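# Spread the towel flat, lengthwise, beside the basket

## Task

Finish with the towel lying flat as a single layer, entirely on the table top. Seen from the robot, its long edges must run straight forward toward the far edge of the table. Seen from above, no part of it may overlap the basket. The basket must stay upright with all of its base resting on the table. At the end, release everything and pull both hands away.

## Robot and tools

Robot: two arms, left_arm and right_arm. left_arm carries a five-finger left hand and right_arm a right hand; the left hand mirrors the right. Calibrated bases in the scene frame: left_arm at (+0.044, +0.350, +0.046) m, quat_wxyz (+1.000, 0, 0, +0.028); right_arm at (+0.008, -0.338, +0.049) m, quat_wxyz (+1.000, 0, 0, -0.003). A camera stand is fixed behind the arms. show_instructions returns the reference image pages and moves nothing.

Frames: the scene frame has its origin at table-top height, midway between the nominal bases, +z up, +x forward over the table, and +y toward left_arm. Arm names are not image sides. Fixed cameras and the table use the scene frame. Each arm reports its hand pose (end_effector_position in m, end_effector_quat_wxyz) in its own base frame. Motion offsets use the axes of that arm's current Hand target.

Hand point: it sits 0.05 m in front of the palm and 0.15 m from the wrist face along the fingers. Its +z runs along the straight fingers and +y comes out of the palm. On the right hand +x points away from the thumb; on the left hand +x points toward the thumb. Straight fingertips reach 0.06 to 0.07 m past the point and lie 0.06 m behind it along -y. A wrist bracket on the little-finger side reaches 0.10 m across the palm and can strike things. Tracking is loose: resting 1 to 3 cm off the command (sometimes 5 cm, usually low) is normal, and a loaded elbow may sag.

The 28-number row is one flat list covering both arms, every number in [-1, 1]. Positions 1-6 are left_arm dx, dy, dz, rx, ry, rz. Positions 7-12 are the left hand motors in this order: little, ring, middle, index, thumb_bend, thumb_turn. Positions 13-14 are the left hand's force_limit and speed. Positions 15-28 repeat that layout for right_arm and its hand. The six pose numbers are an offset from the Hand target at the start of the action or move, not a pose. Translation is scaled so 1.0 equals 0.6 m. rx, ry, rz form one rotation vector where 1.0 equals 180 degrees. Every row counts from that same starting Hand target, and sending the same offset again moves the arm further. All zeros re-requests the current Hand target. The controller clips commanded orientation to within 40 degrees of the measured orientation each step.

Hand motors: +1 means open or straight and -1 means closed. thumb_turn -1 places the thumb opposite the fingers, and +1 places it beside the palm. With the thumb turned in, the hand grips objects about 0.035 to 0.065 m thick, and handles down to about 0.025 m. force_limit maps -1 to about 0 N and +1 to 10 N (15 N for the two thumb motors). speed rises from nearly 0 at -1 to full at +0.48 and above. Close at speed -0.94 or lower for a gentle grip. A motor only starts when its target changes by at least 0.002. The hand has no keep-as-is value: to hold a grip, resend the hand numbers last executed. If none have been sent yet, use hand_measured plus hand_force_limit and hand_speed.

Tools:
- execute_actions(actions, cameras): actions is a list of actions. Each action has up to 15 rows at 1/30 s per step, and the last row repeats to fill 15. Images come back only if actions is empty or cameras asks for them.
- move(target, speed, blend, blocking, cameras): target is one 28-number row or a list of up to 15 rows. Every row is an offset from the starting Hand targets. speed is the top path speed in m/s (0.002 to 4.3, default 0.25), with turns limited to twice that in rad/s. blend is a corner-rounding radius in m (0 means stop at each target). Paths are straight, run at least 0.5 s, and are cut off after 10 s. Paths do not avoid obstacles or the other arm. Route around an arm's own base, not close past it.
- wait(seconds 0 to 10), stop() to brake a running move, zoom_image(camera, region [x0,y0,x1,y1], at most 504x504 pixels).
- finished_scene() ends the scene for good.
Cameras: cam_high, cam_low, cam_left_wrist, cam_right_wrist, each 896x504.

Results: each result gives the Hand target (the basis for the next offsets), the hand pose, and joint positions, velocities and torques. Torques include the arm's own weight and have offsets; numbers 3 and 4 wrap at ±28 N m. Per-motor hand values come in motor order: hand_measured, hand_stopped_by (moving, target, force, stalled, fault) and hand_load_n. A lost grip shows as hand_load_n falling to about 0. A move result adds a move: line. done means the arm is within 10 mm and 2 degrees of its target. off_target, held, moving and fault describe other endings, and limits=paced or limits=held note clipping or withheld steps. Neither done nor off_target proves contact or its absence. A MOTOR HOT line warns of heating. At 100 °C that arm goes limp for 30 to 60 s or more, so avoid long stretched-out holds or pushing into unreachable poses.

Avoid: dropping anything off the table, releasing moving items, fast impacts, and hard presses into the table or basket. Do not let the arms touch or let one hand close on the other. Avoid overloading fingers with twisting or fast-swung loads. A blocked arm keeps pushing, so command its target back past the hand point to relieve it. The towel and basket must stay in their final state with no hands touching them.

Each tool is called after ">>>" by a JSON object that holds its "api" and its "payload", one argument or row to a line.

Reference images:

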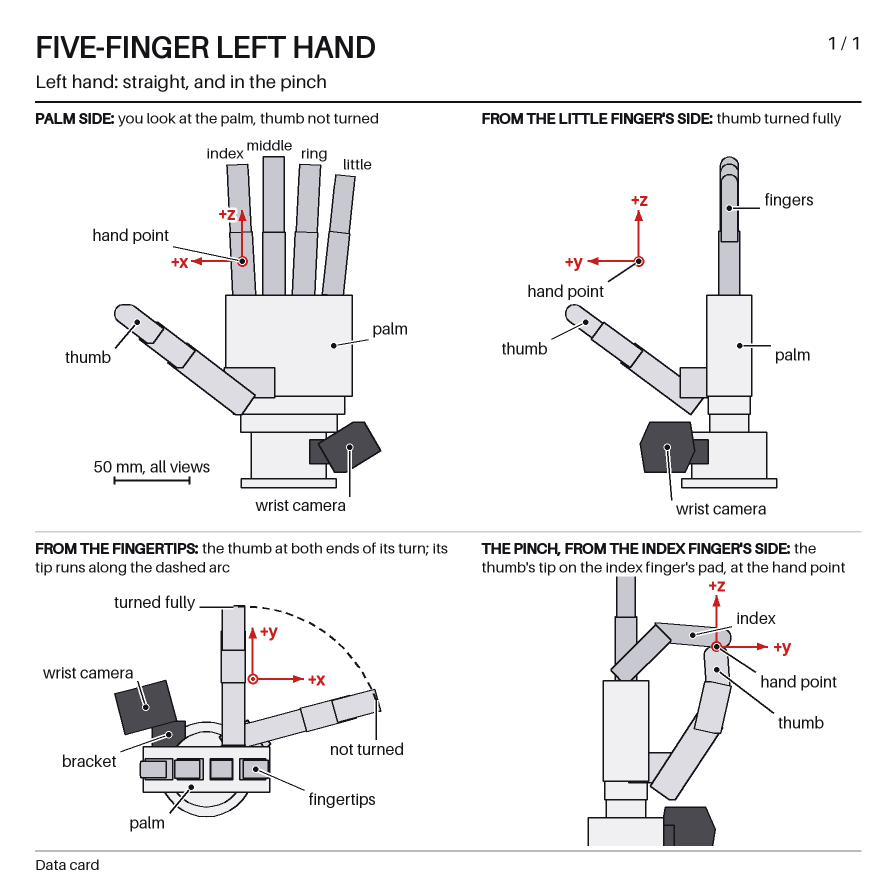

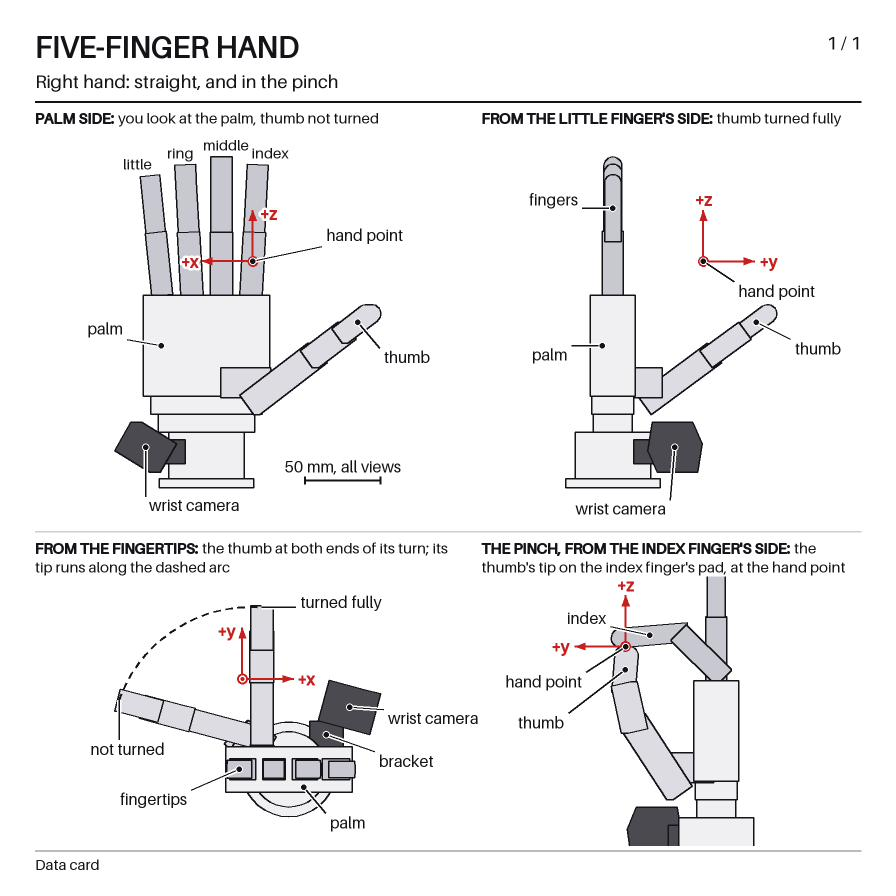

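## Session

>>> {"api": "execute_actions", "payload": {
  "actions": []
}}

Scene clock: 0.00 s.
left_arm: end_effector_position=(+0.4101, -0.1113, +0.1200) hand_measured=(+1.000, +1.000, +1.000, +1.000, +1.000, +1.000) hand_load_n=(+0.0, +0.0, +0.0, +0.0, +0.0, +0.0) hand_stopped_by=(target, target, target, target, target, target) hand_force_limit=0.00 hand_speed=-0.80 end_effector_quat_wxyz=(-0.051, +0.978, +0.151, -0.135) | right_arm: end_effector_position=(+0.2239, +0.0318, +0.2251) hand_measured=(+1.000, +1.000, +1.000, +1.000, +1.000, +1.000) hand_load_n=(+0.0, +0.0, +0.0, +0.0, +0.0, +0.0) hand_stopped_by=(target, target, target, target, target, target) hand_force_limit=0.00 hand_speed=-0.80 end_effector_quat_wxyz=(-0.388, +0.897, -0.208, +0.035)
Joint positions: left_arm=[-0.176 1.554 1.243 -1.549 -0.008 -2.054] | right_arm=[-0.319 0.959 0.944 -1.558 -0.801 -1.436]
Joint velocities: within noise
Joint torques (N m): no reading
Heat: left arm: hottest wrist pitch 34 °C; right arm: hottest waist 32 °C.
Hand target: left_arm +0.4185, -0.1128, +0.1294; -0.047, +0.980, +0.151, -0.123 | right_arm +0.2295, +0.0300, +0.2333; -0.387, +0.898, -0.203, +0.047

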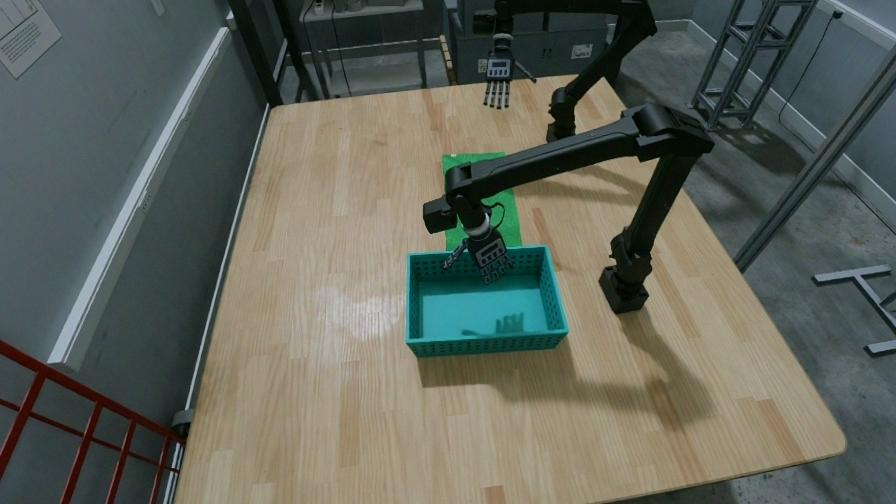

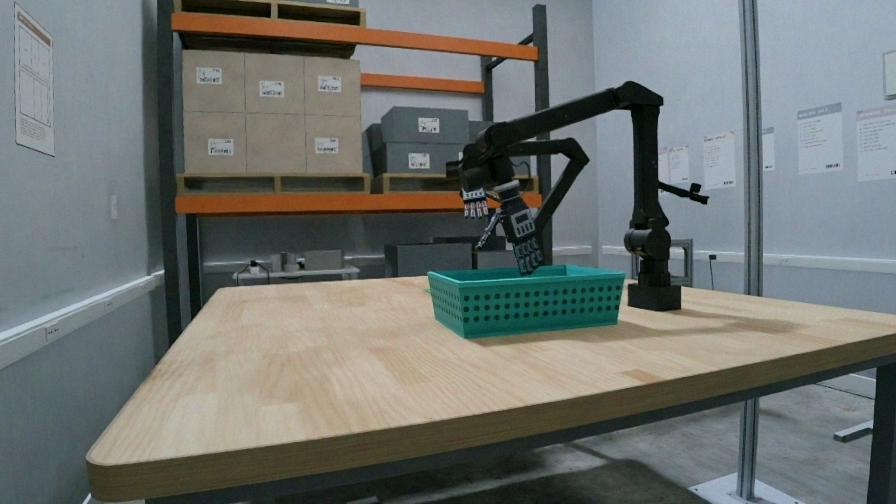

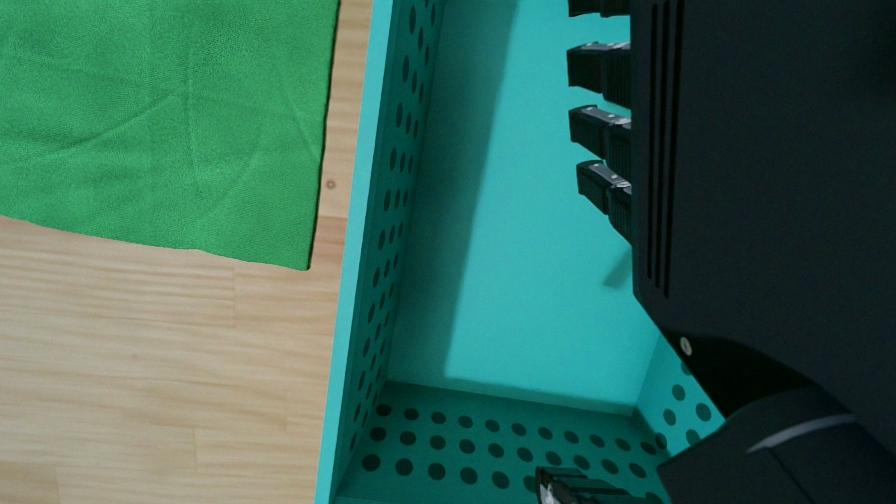

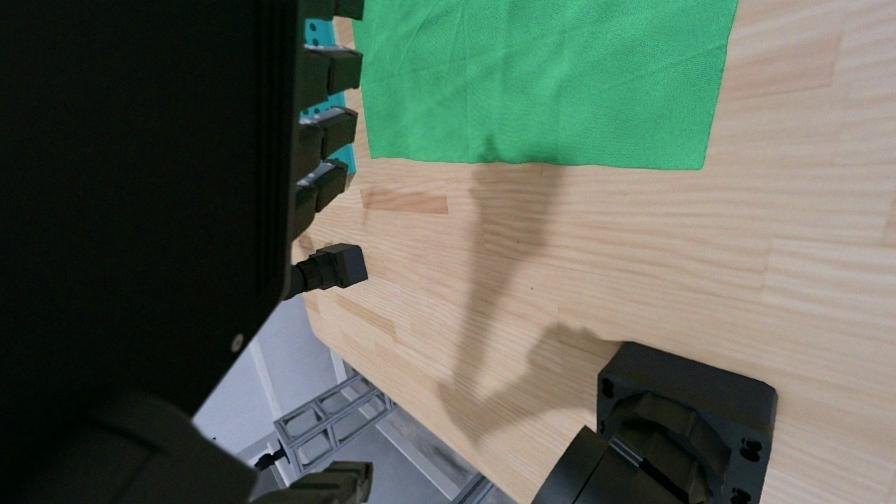

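>>> {"api": "zoom_image", "payload": {
  "camera": "cam_high",
  "region": [380, 130, 680, 370]
}}

>>> {"api": "zoom_image", "payload": {
  "camera": "cam_left_wrist",
  "region": [0, 0, 400, 300]
}}

>>> {"api": "zoom_image", "payload": {
  "camera": "cam_right_wrist",
  "region": [300, 0, 800, 300]
}}

Scaled by 1.680 from the camera's 896x504 image, which has a finer 1280x720 frame.

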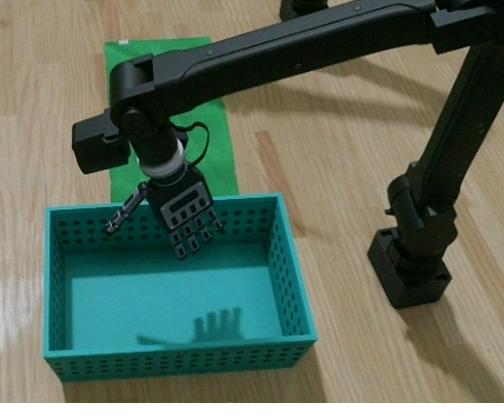

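Scaled by 1.260 from the camera's 896x504 image, which has a finer 1280x720 frame.

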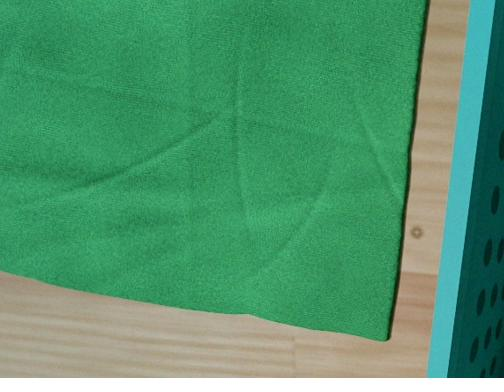

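Scaled by 1.008 from the camera's 896x504 image, which has a finer 1280x720 frame.

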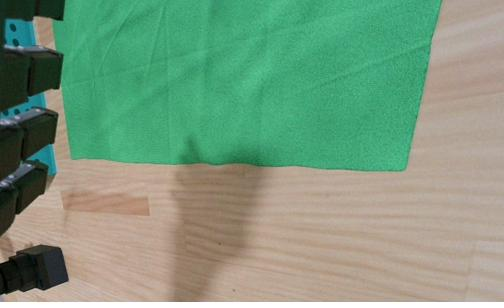

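>>> {"api": "move", "payload": {
  "target": [
    [-0.045,-0.026,-0.193,0,0,0,1,1,1,1,1,1,0,-0.8,0,0,0,0,0,0,1,1,1,1,1,1,0,-0.8],
    [0.016,-0.644,-0.212,-0.063,-0.036,-0.268,1,1,1,1,1,1,0,-0.8,0,0,0,0,0,0,1,1,1,1,1,1,0,-0.8]
  ],
  "blend": 0.05,
  "speed": 0.4,
  "cameras": ["all"]
}}

Scene clock: 139.90 s.
left_arm: end_effector_position=(+0.3409, +0.2397, +0.2751) hand_measured=(+1.000, +1.000, +1.000, +1.000, +1.000, +1.000) hand_load_n=(+0.5, +0.0, +0.0, +0.0, +0.0, +0.0) hand_stopped_by=(target, target, target, target, target, target) hand_force_limit=0.00 hand_speed=-0.80 end_effector_quat_wxyz=(+0.009, +0.831, +0.555, -0.017) | right_arm: end_effector_position=(+0.2239, +0.0318, +0.2251) hand_measured=(+1.000, +1.000, +1.000, +1.000, +1.000, +1.000) hand_load_n=(+0.0, +0.0, +0.0, +0.0, +0.0, -0.5) hand_stopped_by=(target, target, target, target, target, target) hand_force_limit=0.00 hand_speed=-0.80 end_effector_quat_wxyz=(-0.388, +0.897, -0.208, +0.035)
Joint positions: left_arm=[0.717 1.309 1.389 -1.688 0.014 -2.031] | right_arm=[-0.319 0.959 0.944 -1.558 -0.801 -1.436]
Joint torques (N m): left_arm=[0.85 -8.06 13.57 0.32 0 -0.03] | right_arm=[0.21 -3.9 8.44 0.43 -0.53 -0.02]
Heat: left arm: hottest elbow 38 °C; right arm: hottest elbow 36 °C.
Hand target: left_arm +0.3499, +0.2503, +0.2996; +0.010, +0.824, +0.551, -0.132 | right_arm +0.2295, +0.0300, +0.2333; -0.387, +0.898, -0.203, +0.047
Off the commanded pose: left_arm 0.028 m, 13 deg | right_arm 0.010 m, 1 deg.
joint sent to its limit (left arm) — joint 4 (wrist pitch), lower limit. The joint targets are off in orientation, not in position.
move: off_target (left_arm)

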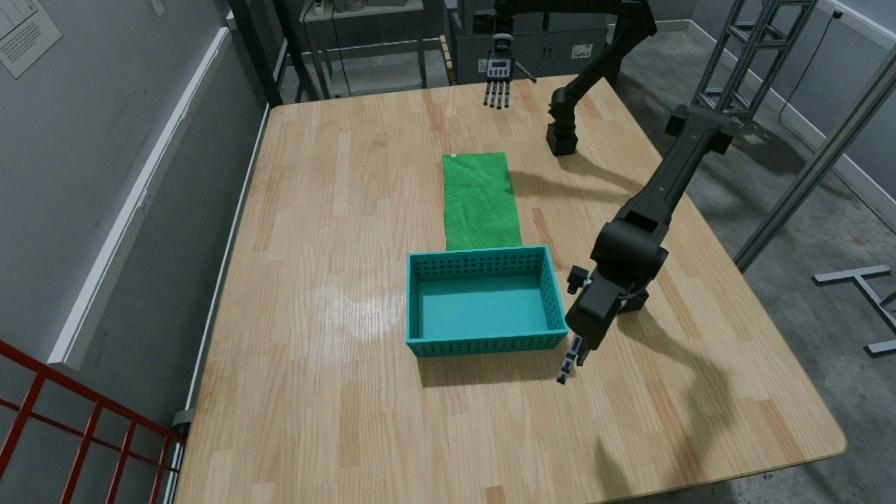

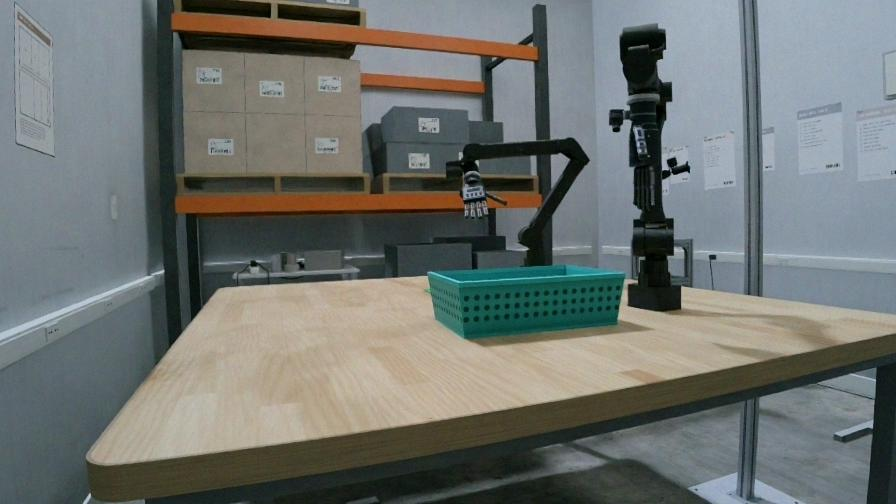

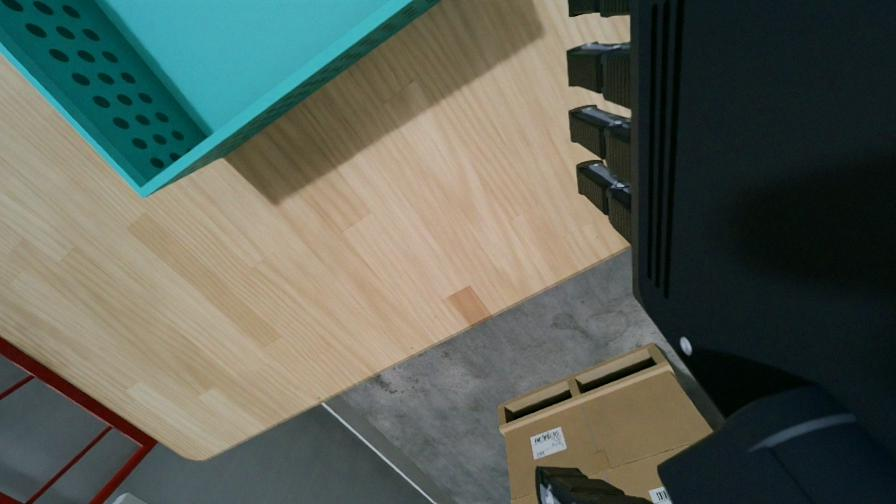

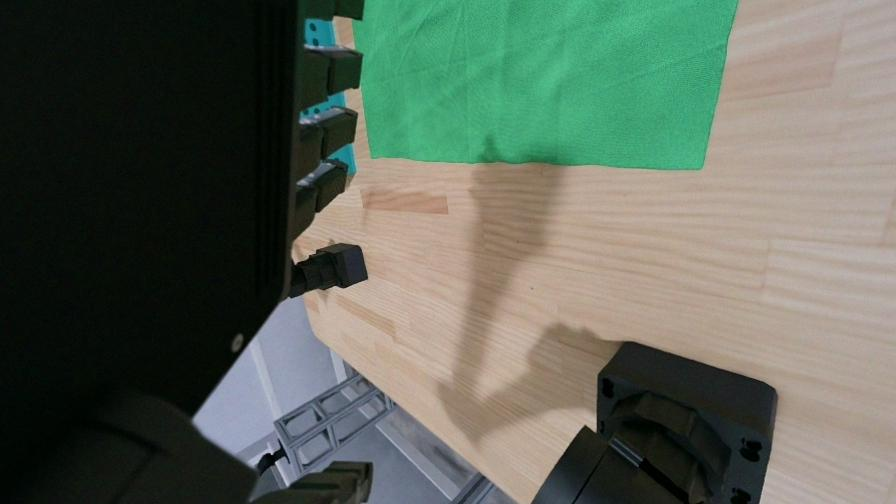

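>>> {"api": "move", "payload": {
  "target": [
    [-0.8385,0.1615,0.2557,0.1878,0.506,0.7098,-1,-1,0,0,0.5,-1,0,0,0.1053,-0.513,0.5935,0.0826,0.1082,0.0531,-1,-1,0,0,0.5,-1,0,0],
    [-0.7775,0.1958,0.513,0.1878,0.506,0.7098,-1,-1,0,0,0.5,-1,0,0,0.1187,-0.3822,0.721,0.0826,0.1082,0.0531,-1,-1,0,0,0.5,-1,0,0]
  ],
  "blend": 0.04,
  "speed": 0.4,
  "cameras": ["all"]
}}

Scene clock: 534.33 s.
left_arm: end_effector_position=(+0.2258, -0.2702, +0.0984) hand_measured=(-1.000, -1.000, +0.000, +0.000, +0.500, -1.000) hand_load_n=(+0.0, +0.0, +0.0, +0.0, +0.0, +0.0) hand_stopped_by=(target, target, target, target, target, target) hand_force_limit=0.00 hand_speed=0.00 end_effector_quat_wxyz=(-0.373, +0.648, -0.573, +0.335) | right_arm: end_effector_position=(+0.4747, +0.4292, +0.0864) hand_measured=(-1.000, -1.000, +0.000, +0.000, +0.500, -1.000) hand_load_n=(+0.0, +0.0, +0.0, +0.0, +0.0, +0.0) hand_stopped_by=(target, target, target, target, target, target) hand_force_limit=0.00 hand_speed=0.00 end_effector_quat_wxyz=(-0.454, +0.805, -0.333, +0.189)
Joint positions: left_arm=[-1.249 1.092 0.598 -0.735 -1.014 -1.181] | right_arm=[0.663 1.688 1.069 0.073 -0.103 -0.066]
Joint torques (N m): left_arm=[0.85 -5.01 6.83 1.39 -0.58 0.02] | right_arm=[1.03 -14.92 6.54 2.76 0.08 0.05]
Heat: left arm: hottest elbow 46 °C; right arm: hottest elbow 37 °C.
Hand target: left_arm +0.2262, -0.2678, +0.0939; -0.374, +0.648, -0.575, +0.332 | right_arm +0.4739, +0.4362, +0.0915; -0.463, +0.800, -0.331, +0.191
Off the commanded pose: left_arm 0.005 m, 0 deg | right_arm 0.008 m, 1 deg.
move: done

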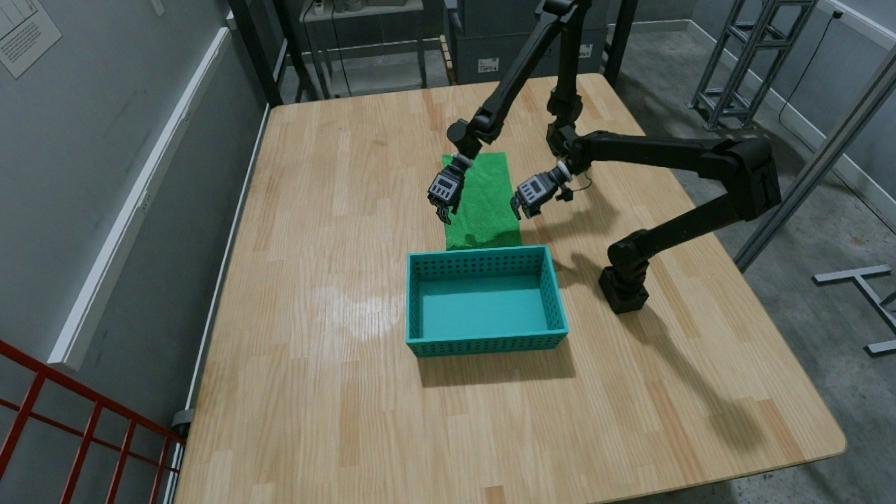

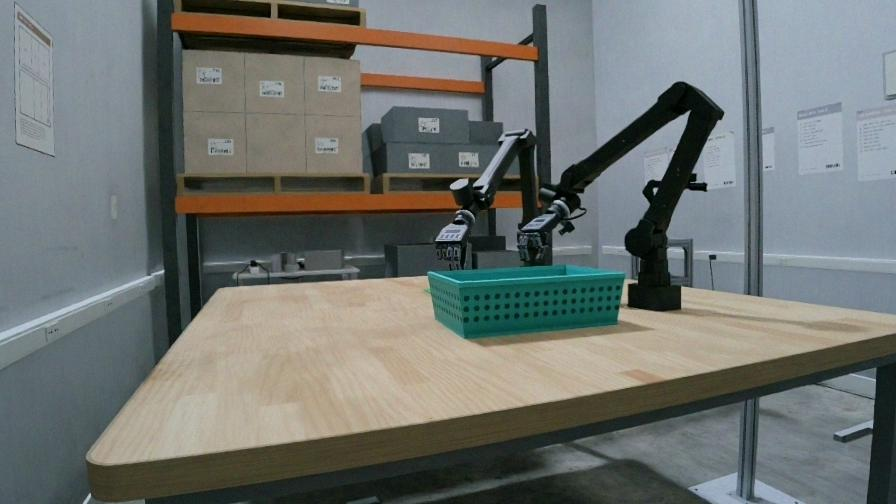

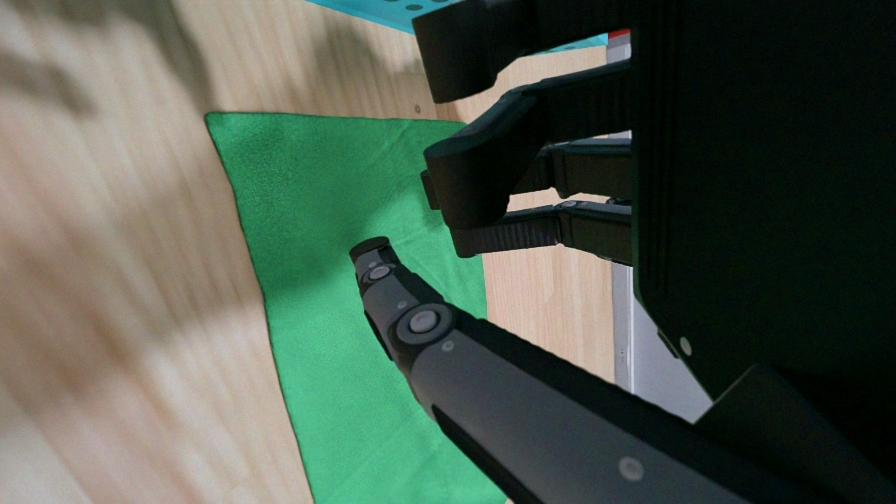

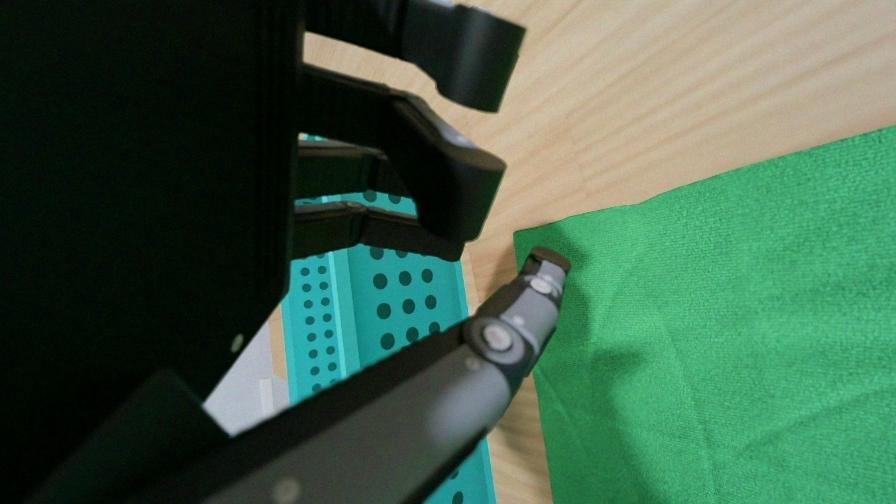

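>>> {"api": "move", "payload": {
  "target": [0.0138,0.1748,0.147,0,0,0,-1,-1,0,0,0.5,-1,0,0,-0.0272,0.1997,0.106,0,0,0,-1,-1,0,0,0.5,-1,0,0],
  "speed": 0.08,
  "cameras": ["all"]
}}

Scene clock: 614.93 s.
left_arm: end_effector_position=(+0.2563, -0.2858, -0.0191) hand_measured=(-1.000, -1.000, +0.000, +0.000, +0.500, -1.000) hand_load_n=(+0.0, +0.0, -3.5, +0.0, +0.0, +0.0) hand_stopped_by=(target, target, target, target, target, target) hand_force_limit=0.00 hand_speed=0.00 end_effector_quat_wxyz=(-0.375, +0.648, -0.560, +0.355) | right_arm: end_effector_position=(+0.4763, +0.4454, -0.0088) hand_measured=(-1.000, -1.000, +0.000, +0.000, +0.500, -1.000) hand_load_n=(+0.0, +0.0, -2.0, +0.0, +0.0, +0.5) hand_stopped_by=(target, target, target, target, target, target) hand_force_limit=0.00 hand_speed=0.00 end_effector_quat_wxyz=(-0.483, +0.786, -0.326, +0.207)
Joint positions: left_arm=[-1.18 1.474 0.455 -0.054 -1.011 -1.046] | right_arm=[0.688 1.896 0.983 0.449 -0.076 -0.05]
Joint torques (N m): left_arm=[1.26 -4.66 3.1 1.43 0.59 -0.07] | right_arm=[1.49 -12.34 3.9 2.02 0.09 0.04]
Heat: left arm: hottest elbow 39 °C; right arm: hottest elbow 35 °C.
Hand target: left_arm +0.2509, -0.2731, -0.0411; -0.374, +0.648, -0.575, +0.332 | right_arm +0.4589, +0.4444, -0.0443; -0.463, +0.800, -0.331, +0.191
Off the commanded pose: left_arm 0.026 m, 3 deg | right_arm 0.039 m, 4 deg.
move: off_target (left_arm, right_arm)

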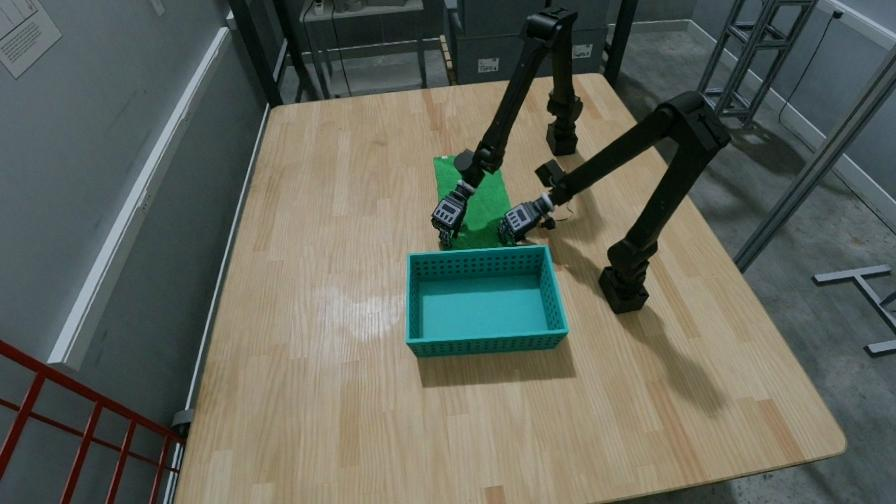

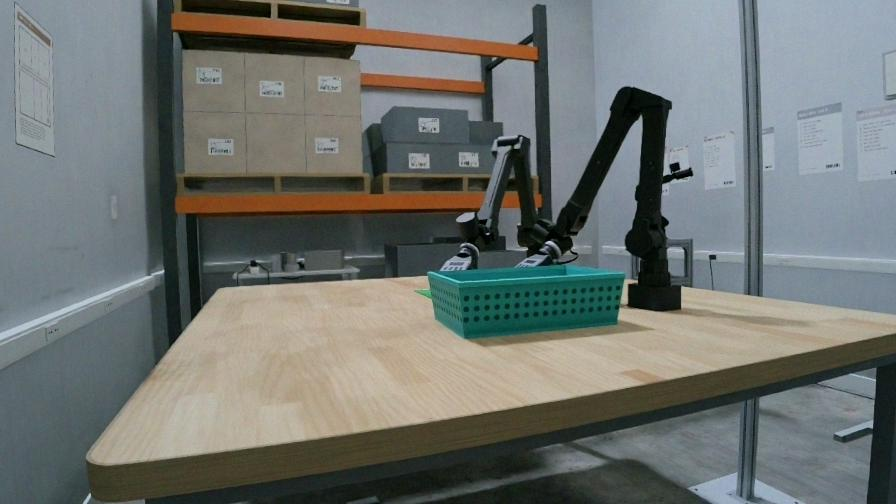

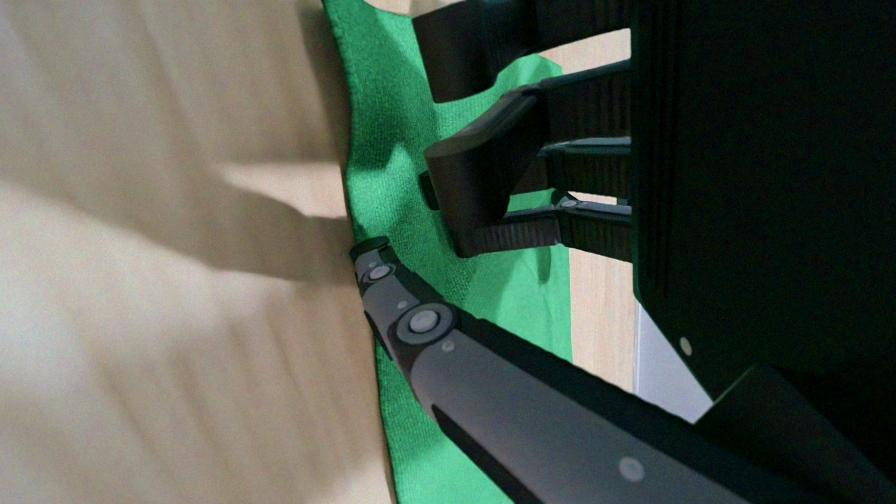

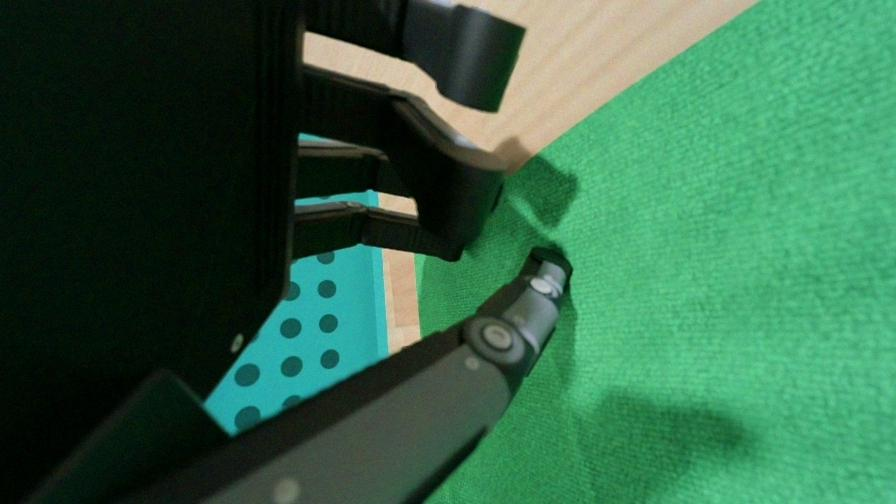

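>>> {"api": "move", "payload": {
  "target": [0,0,0,0,0,0,-1,-1,-0.6,-0.6,0.0,-1,0,-0.6,0,0,0,0,0,0,-1,-1,-0.6,-0.6,0.0,-1,0,-0.6],
  "speed": 0.05,
  "cameras": ["cam_left_wrist","cam_right_wrist"]
}}

Scene clock: 626.00 s.
left_arm: end_effector_position=(+0.2562, -0.2856, -0.0247) hand_measured=(-1.000, -1.000, -0.326, -0.434, +0.318, -1.000) hand_load_n=(+0.0, +0.0, +9.5, +5.0, +9.0, -0.5) hand_stopped_by=(target, target, force, force, force, target) hand_force_limit=0.00 hand_speed=-0.60 end_effector_quat_wxyz=(-0.371, +0.650, -0.563, +0.350) | right_arm: end_effector_position=(+0.4743, +0.4461, -0.0151) hand_measured=(-1.000, -1.000, -0.324, -0.436, +0.302, -1.000) hand_load_n=(+0.0, +0.0, +7.0, +9.0, +12.0, +0.5) hand_stopped_by=(target, target, force, force, force, target) hand_force_limit=0.00 hand_speed=-0.60 end_effector_quat_wxyz=(-0.482, +0.787, -0.327, +0.205)
Joint positions: left_arm=[-1.174 1.489 0.455 -0.045 -0.996 -1.045] | right_arm=[0.69 1.908 0.983 0.454 -0.075 -0.047]
Joint torques (N m): left_arm=[0.73 -5.48 3 1.36 0 -0.03] | right_arm=[1.26 -13.04 4.01 1.8 0.07 0.03]
Heat: left arm: hottest elbow 38 °C; right arm: hottest elbow 34 °C.
Hand target: left_arm +0.2509, -0.2732, -0.0411; -0.374, +0.647, -0.575, +0.332 | right_arm +0.4590, +0.4443, -0.0442; -0.463, +0.800, -0.331, +0.191
Off the commanded pose: left_arm 0.021 m, 3 deg | right_arm 0.033 m, 3 deg.
move: off_target (left_arm, right_arm)
Images, in order (width x height): cam_left_wrist 896x504, cam_right_wrist 896x504.

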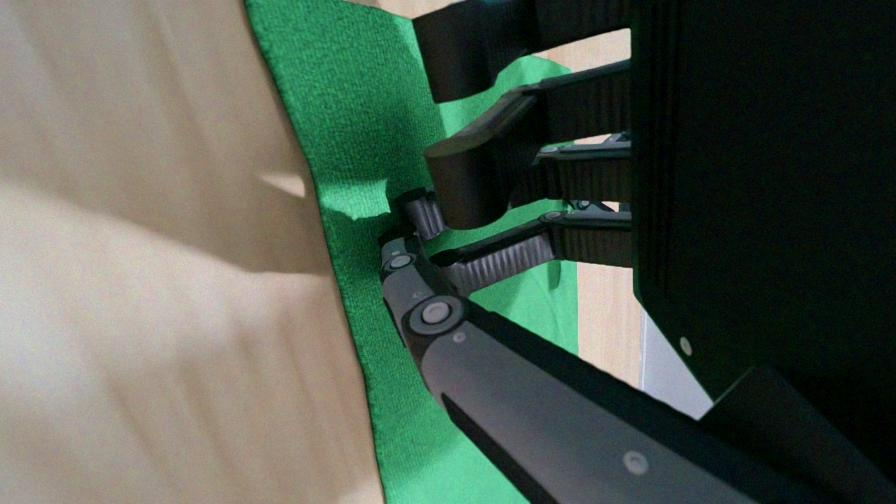

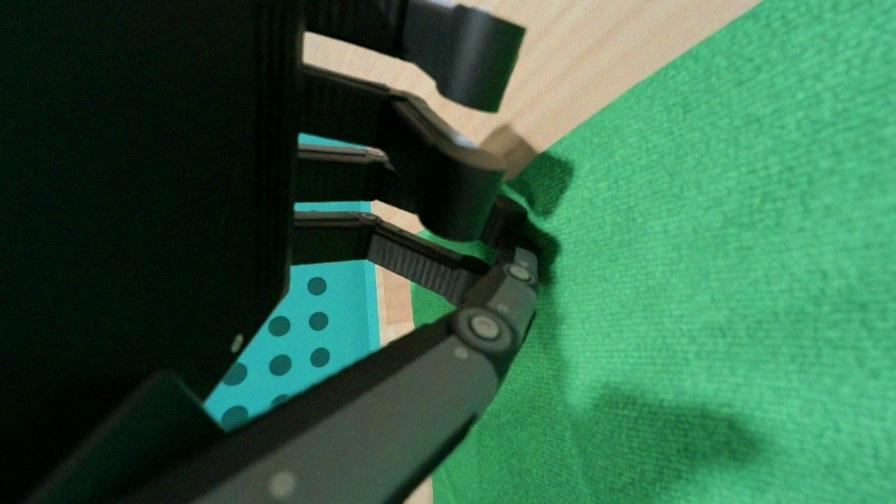

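>>> {"api": "move", "payload": {
  "target": [0,-0.1083,-0.0625,0,0,0,-1,-1,-0.6,-0.6,0.0,-1,0,-0.6,0,-0.1083,-0.0625,0,0,0,-1,-1,-0.6,-0.6,0.0,-1,0,-0.6],
  "speed": 0.1,
  "cameras": ["all"]
}}

Scene clock: 637.33 s.
left_arm: end_effector_position=(+0.2402, -0.2530, +0.0146) hand_measured=(-1.000, -1.000, -0.326, -0.434, +0.318, -1.000) hand_load_n=(+0.0, +0.0, +9.5, +5.5, +9.5, +0.0) hand_stopped_by=(target, target, force, force, force, target) hand_force_limit=0.00 hand_speed=-0.60 end_effector_quat_wxyz=(-0.383, +0.639, -0.588, +0.314) | right_arm: end_effector_position=(+0.4589, +0.4341, +0.0180) hand_measured=(-1.000, -1.000, -0.324, -0.436, +0.302, -1.000) hand_load_n=(+0.0, +0.0, +7.0, +9.0, +13.0, +0.5) hand_stopped_by=(target, target, force, force, force, target) hand_force_limit=0.00 hand_speed=-0.60 end_effector_quat_wxyz=(-0.454, +0.803, -0.335, +0.190)
Joint positions: left_arm=[-1.174 1.268 0.455 -0.354 -0.983 -1.038] | right_arm=[0.691 1.793 0.983 0.267 -0.075 -0.047]
Joint torques (N m): left_arm=[0.97 -6.53 10.36 0.81 -0.56 -0.06] | right_arm=[1.26 -15.97 6.71 1.65 0.06 0.02]
Heat: left arm: hottest elbow 38 °C; right arm: hottest elbow 34 °C.
Hand target: left_arm +0.2509, -0.2732, +0.0339; -0.374, +0.647, -0.575, +0.332 | right_arm +0.4589, +0.4443, +0.0306; -0.462, +0.800, -0.331, +0.191
Off the commanded pose: left_arm 0.030 m, 3 deg | right_arm 0.016 m, 1 deg.
move: off_target (left_arm, right_arm)

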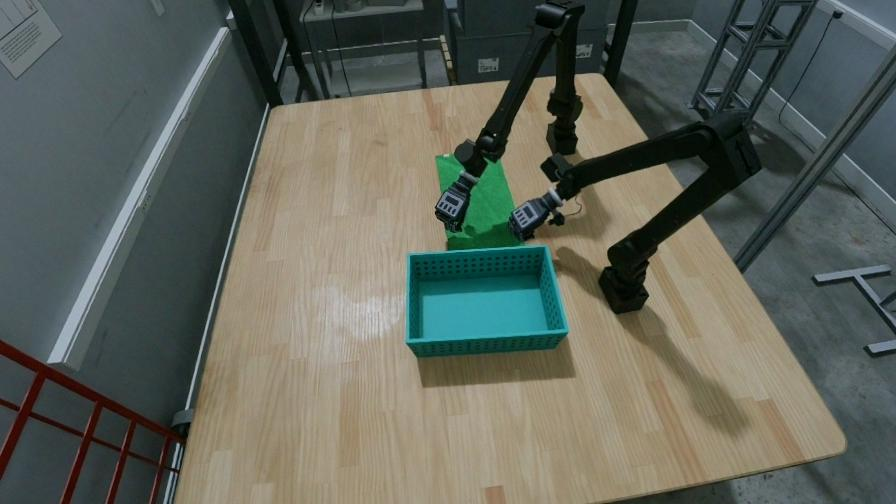

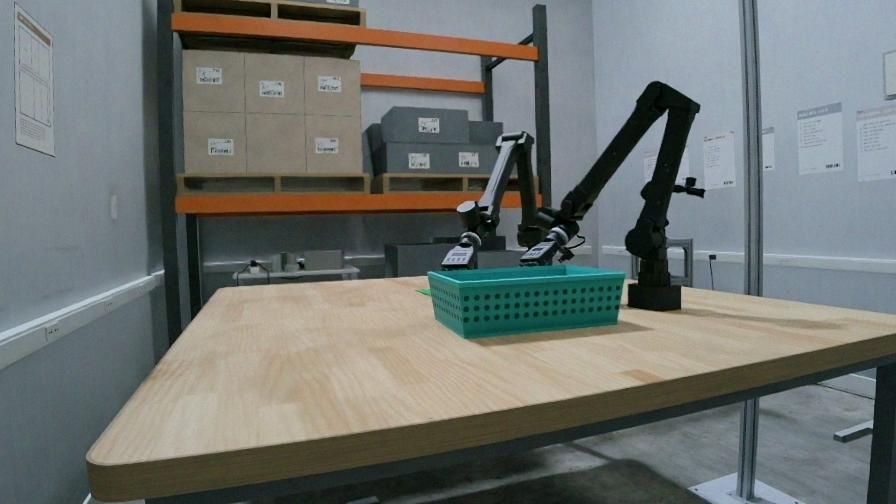

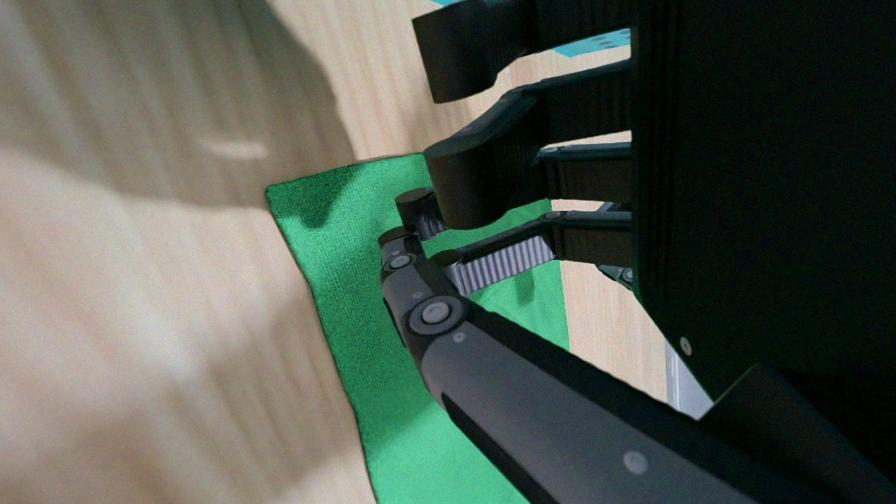

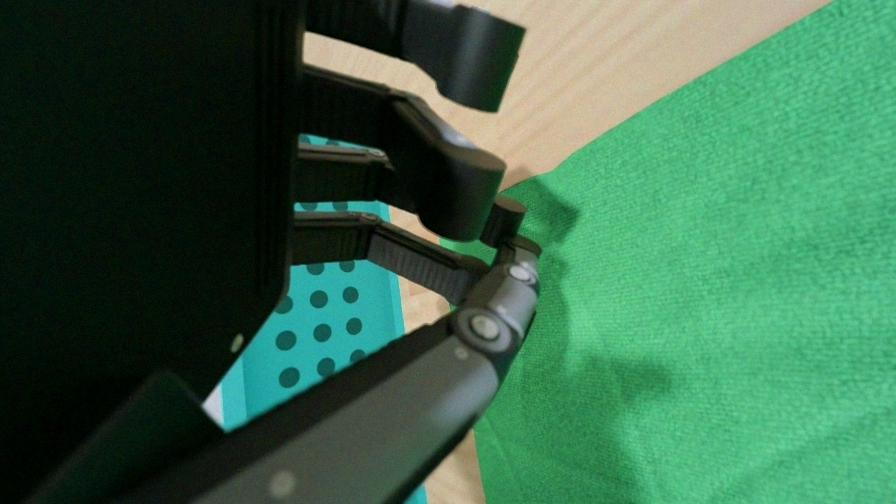

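>>> {"api": "zoom_image", "payload": {
  "camera": "cam_left_wrist",
  "region": [240, 100, 600, 400]
}}

>>> {"api": "zoom_image", "payload": {
  "camera": "cam_right_wrist",
  "region": [360, 120, 760, 420]
}}

>>> {"api": "zoom_image", "payload": {
  "camera": "cam_high",
  "region": [400, 130, 600, 270]
}}

Scaled by 1.400 from the camera's 896x504 image, which has a finer 1280x720 frame.

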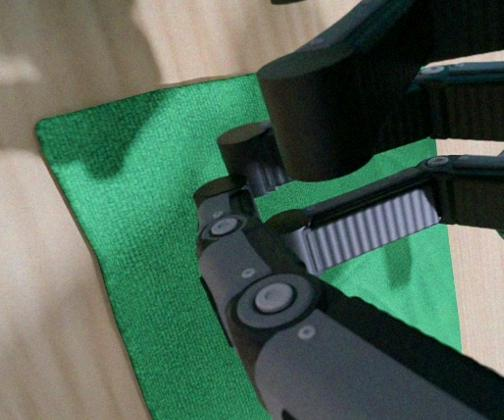

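Scaled by 1.260 from the camera's 896x504 image, which has a finer 1280x720 frame.

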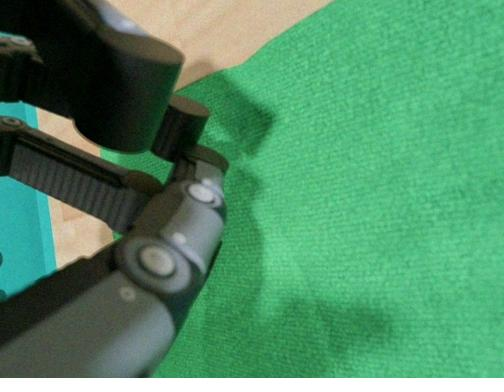

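Scaled by 2.520 from the camera's 896x504 image, which has a finer 1280x720 frame.

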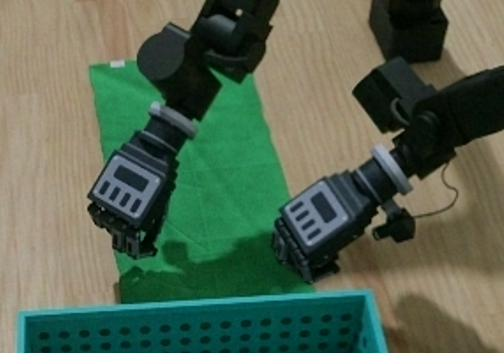

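>>> {"api": "move", "payload": {
  "target": [
    [0,0,0,0,0,0,-1,-1,-0.6,-0.6,0.0,-1,0,-0.6,0.2995,0.0553,-0.2305,0,0,0,-1,-1,-0.6,-0.6,0.0,-1,0,-0.6],
    [0.1942,-0.0505,0.0538,-0.1651,-0.0795,-0.0797,1,1,1,1,1,-1,0,0,0.2947,0.3152,-0.6807,-0.2733,-0.0829,-0.1186,1,1,1,1,1,-1,0,0]
  ],
  "blend": [0.05,0],
  "speed": 0.3,
  "cameras": ["all"]
}}

Scene clock: 843.63 s.
left_arm: end_effector_position=(+0.2912, -0.3671, +0.0288) hand_measured=(+1.000, +1.000, +1.000, +1.000, +1.000, -1.000) hand_load_n=(+0.0, +0.0, +0.0, +0.0, +0.0, +0.0) hand_stopped_by=(target, target, target, target, target, target) hand_force_limit=0.00 hand_speed=0.00 end_effector_quat_wxyz=(-0.228, +0.816, -0.517, +0.120) | right_arm: end_effector_position=(+0.2713, +0.0063, +0.0689) hand_measured=(+1.000, +1.000, +1.000, +1.000, +1.000, -1.000) hand_load_n=(+0.0, +0.0, +0.0, +0.0, +0.0, +0.0) hand_stopped_by=(target, target, target, target, target, target) hand_force_limit=0.00 hand_speed=0.00 end_effector_quat_wxyz=(-0.087, +0.982, -0.168, +0.014)
Joint positions: left_arm=[-0.987 1.629 1.071 -0.977 -0.52 -1.419] | right_arm=[0.065 1.234 0.784 -1.053 -0.163 -1.162]
Joint torques (N m): left_arm=[1.26 -10.64 11.64 0.35 -0.32 -0.11] | right_arm=[-0.91 -8 5.65 0.21 0 -0.1]
Heat: left arm: hottest elbow 41 °C; right arm: hottest elbow 36 °C.
Hand target: left_arm +0.3075, -0.3837, +0.0440; -0.220, +0.823, -0.506, +0.136 | right_arm +0.2678, +0.0018, +0.0707; -0.086, +0.982, -0.170, +0.015
Off the commanded pose: left_arm 0.028 m, 2 deg | right_arm 0.006 m, 0 deg.
move: off_target (left_arm); target 2's new numbers were sent with left_arm's hand 0.028 m and 2 deg from that target

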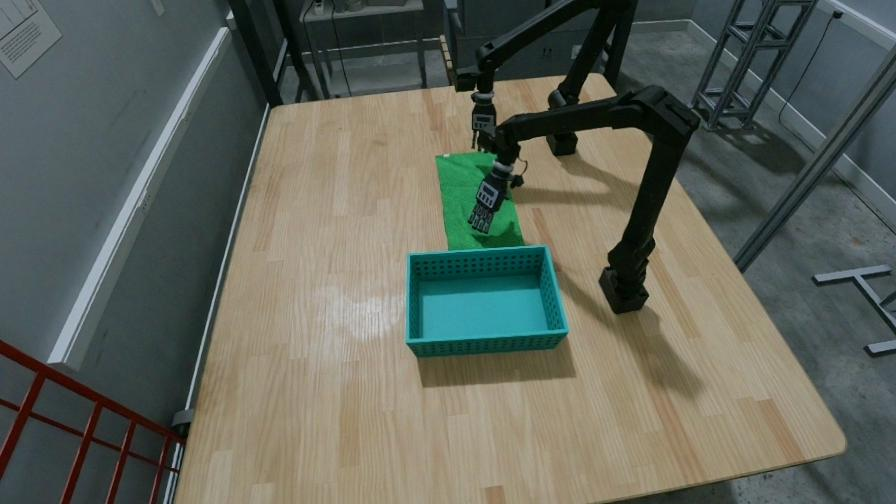

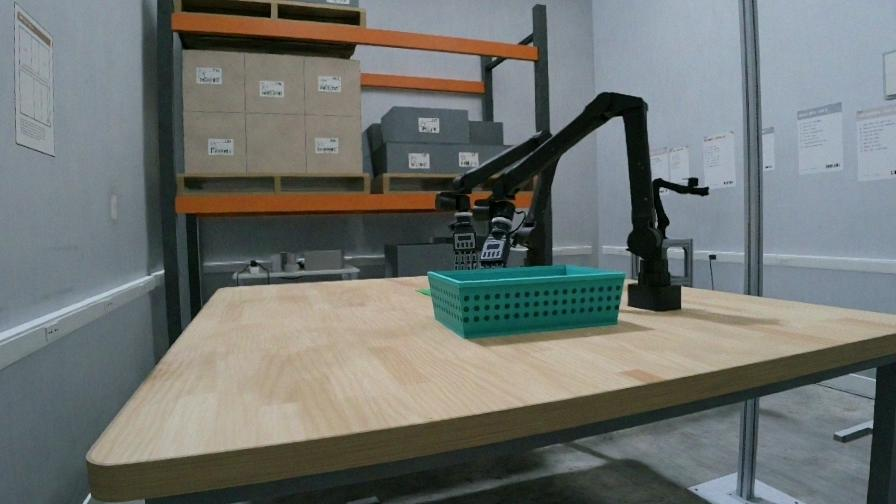

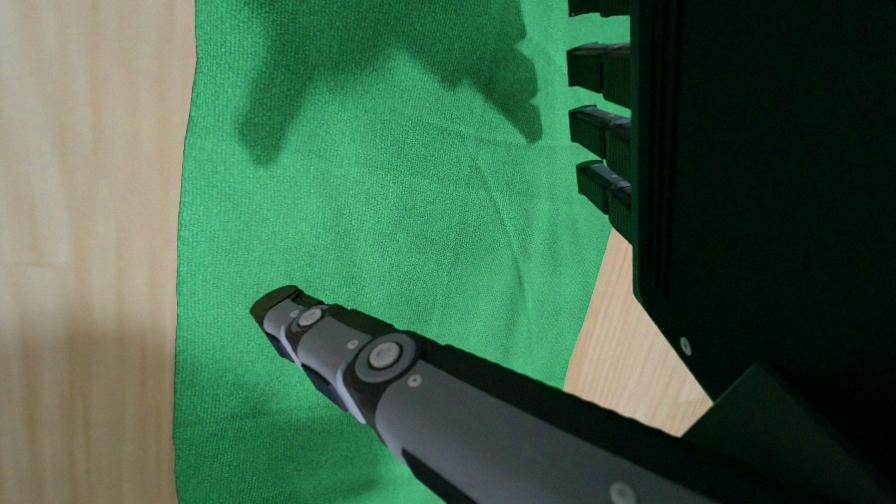

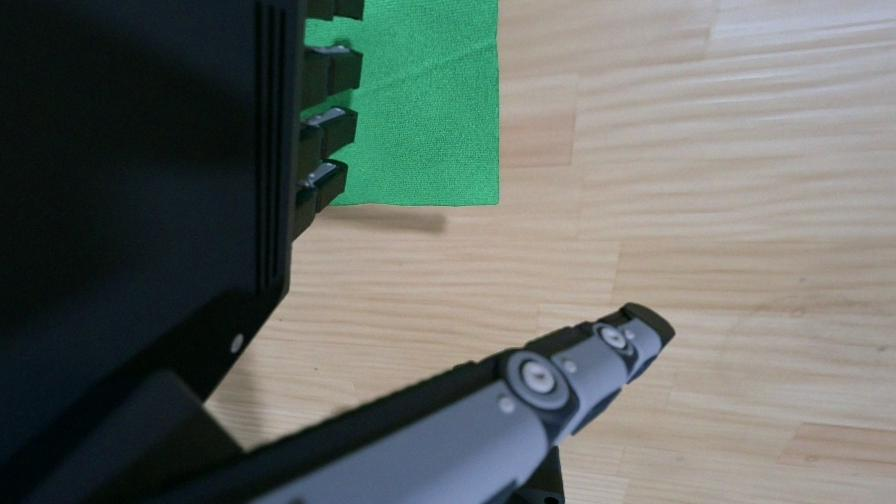

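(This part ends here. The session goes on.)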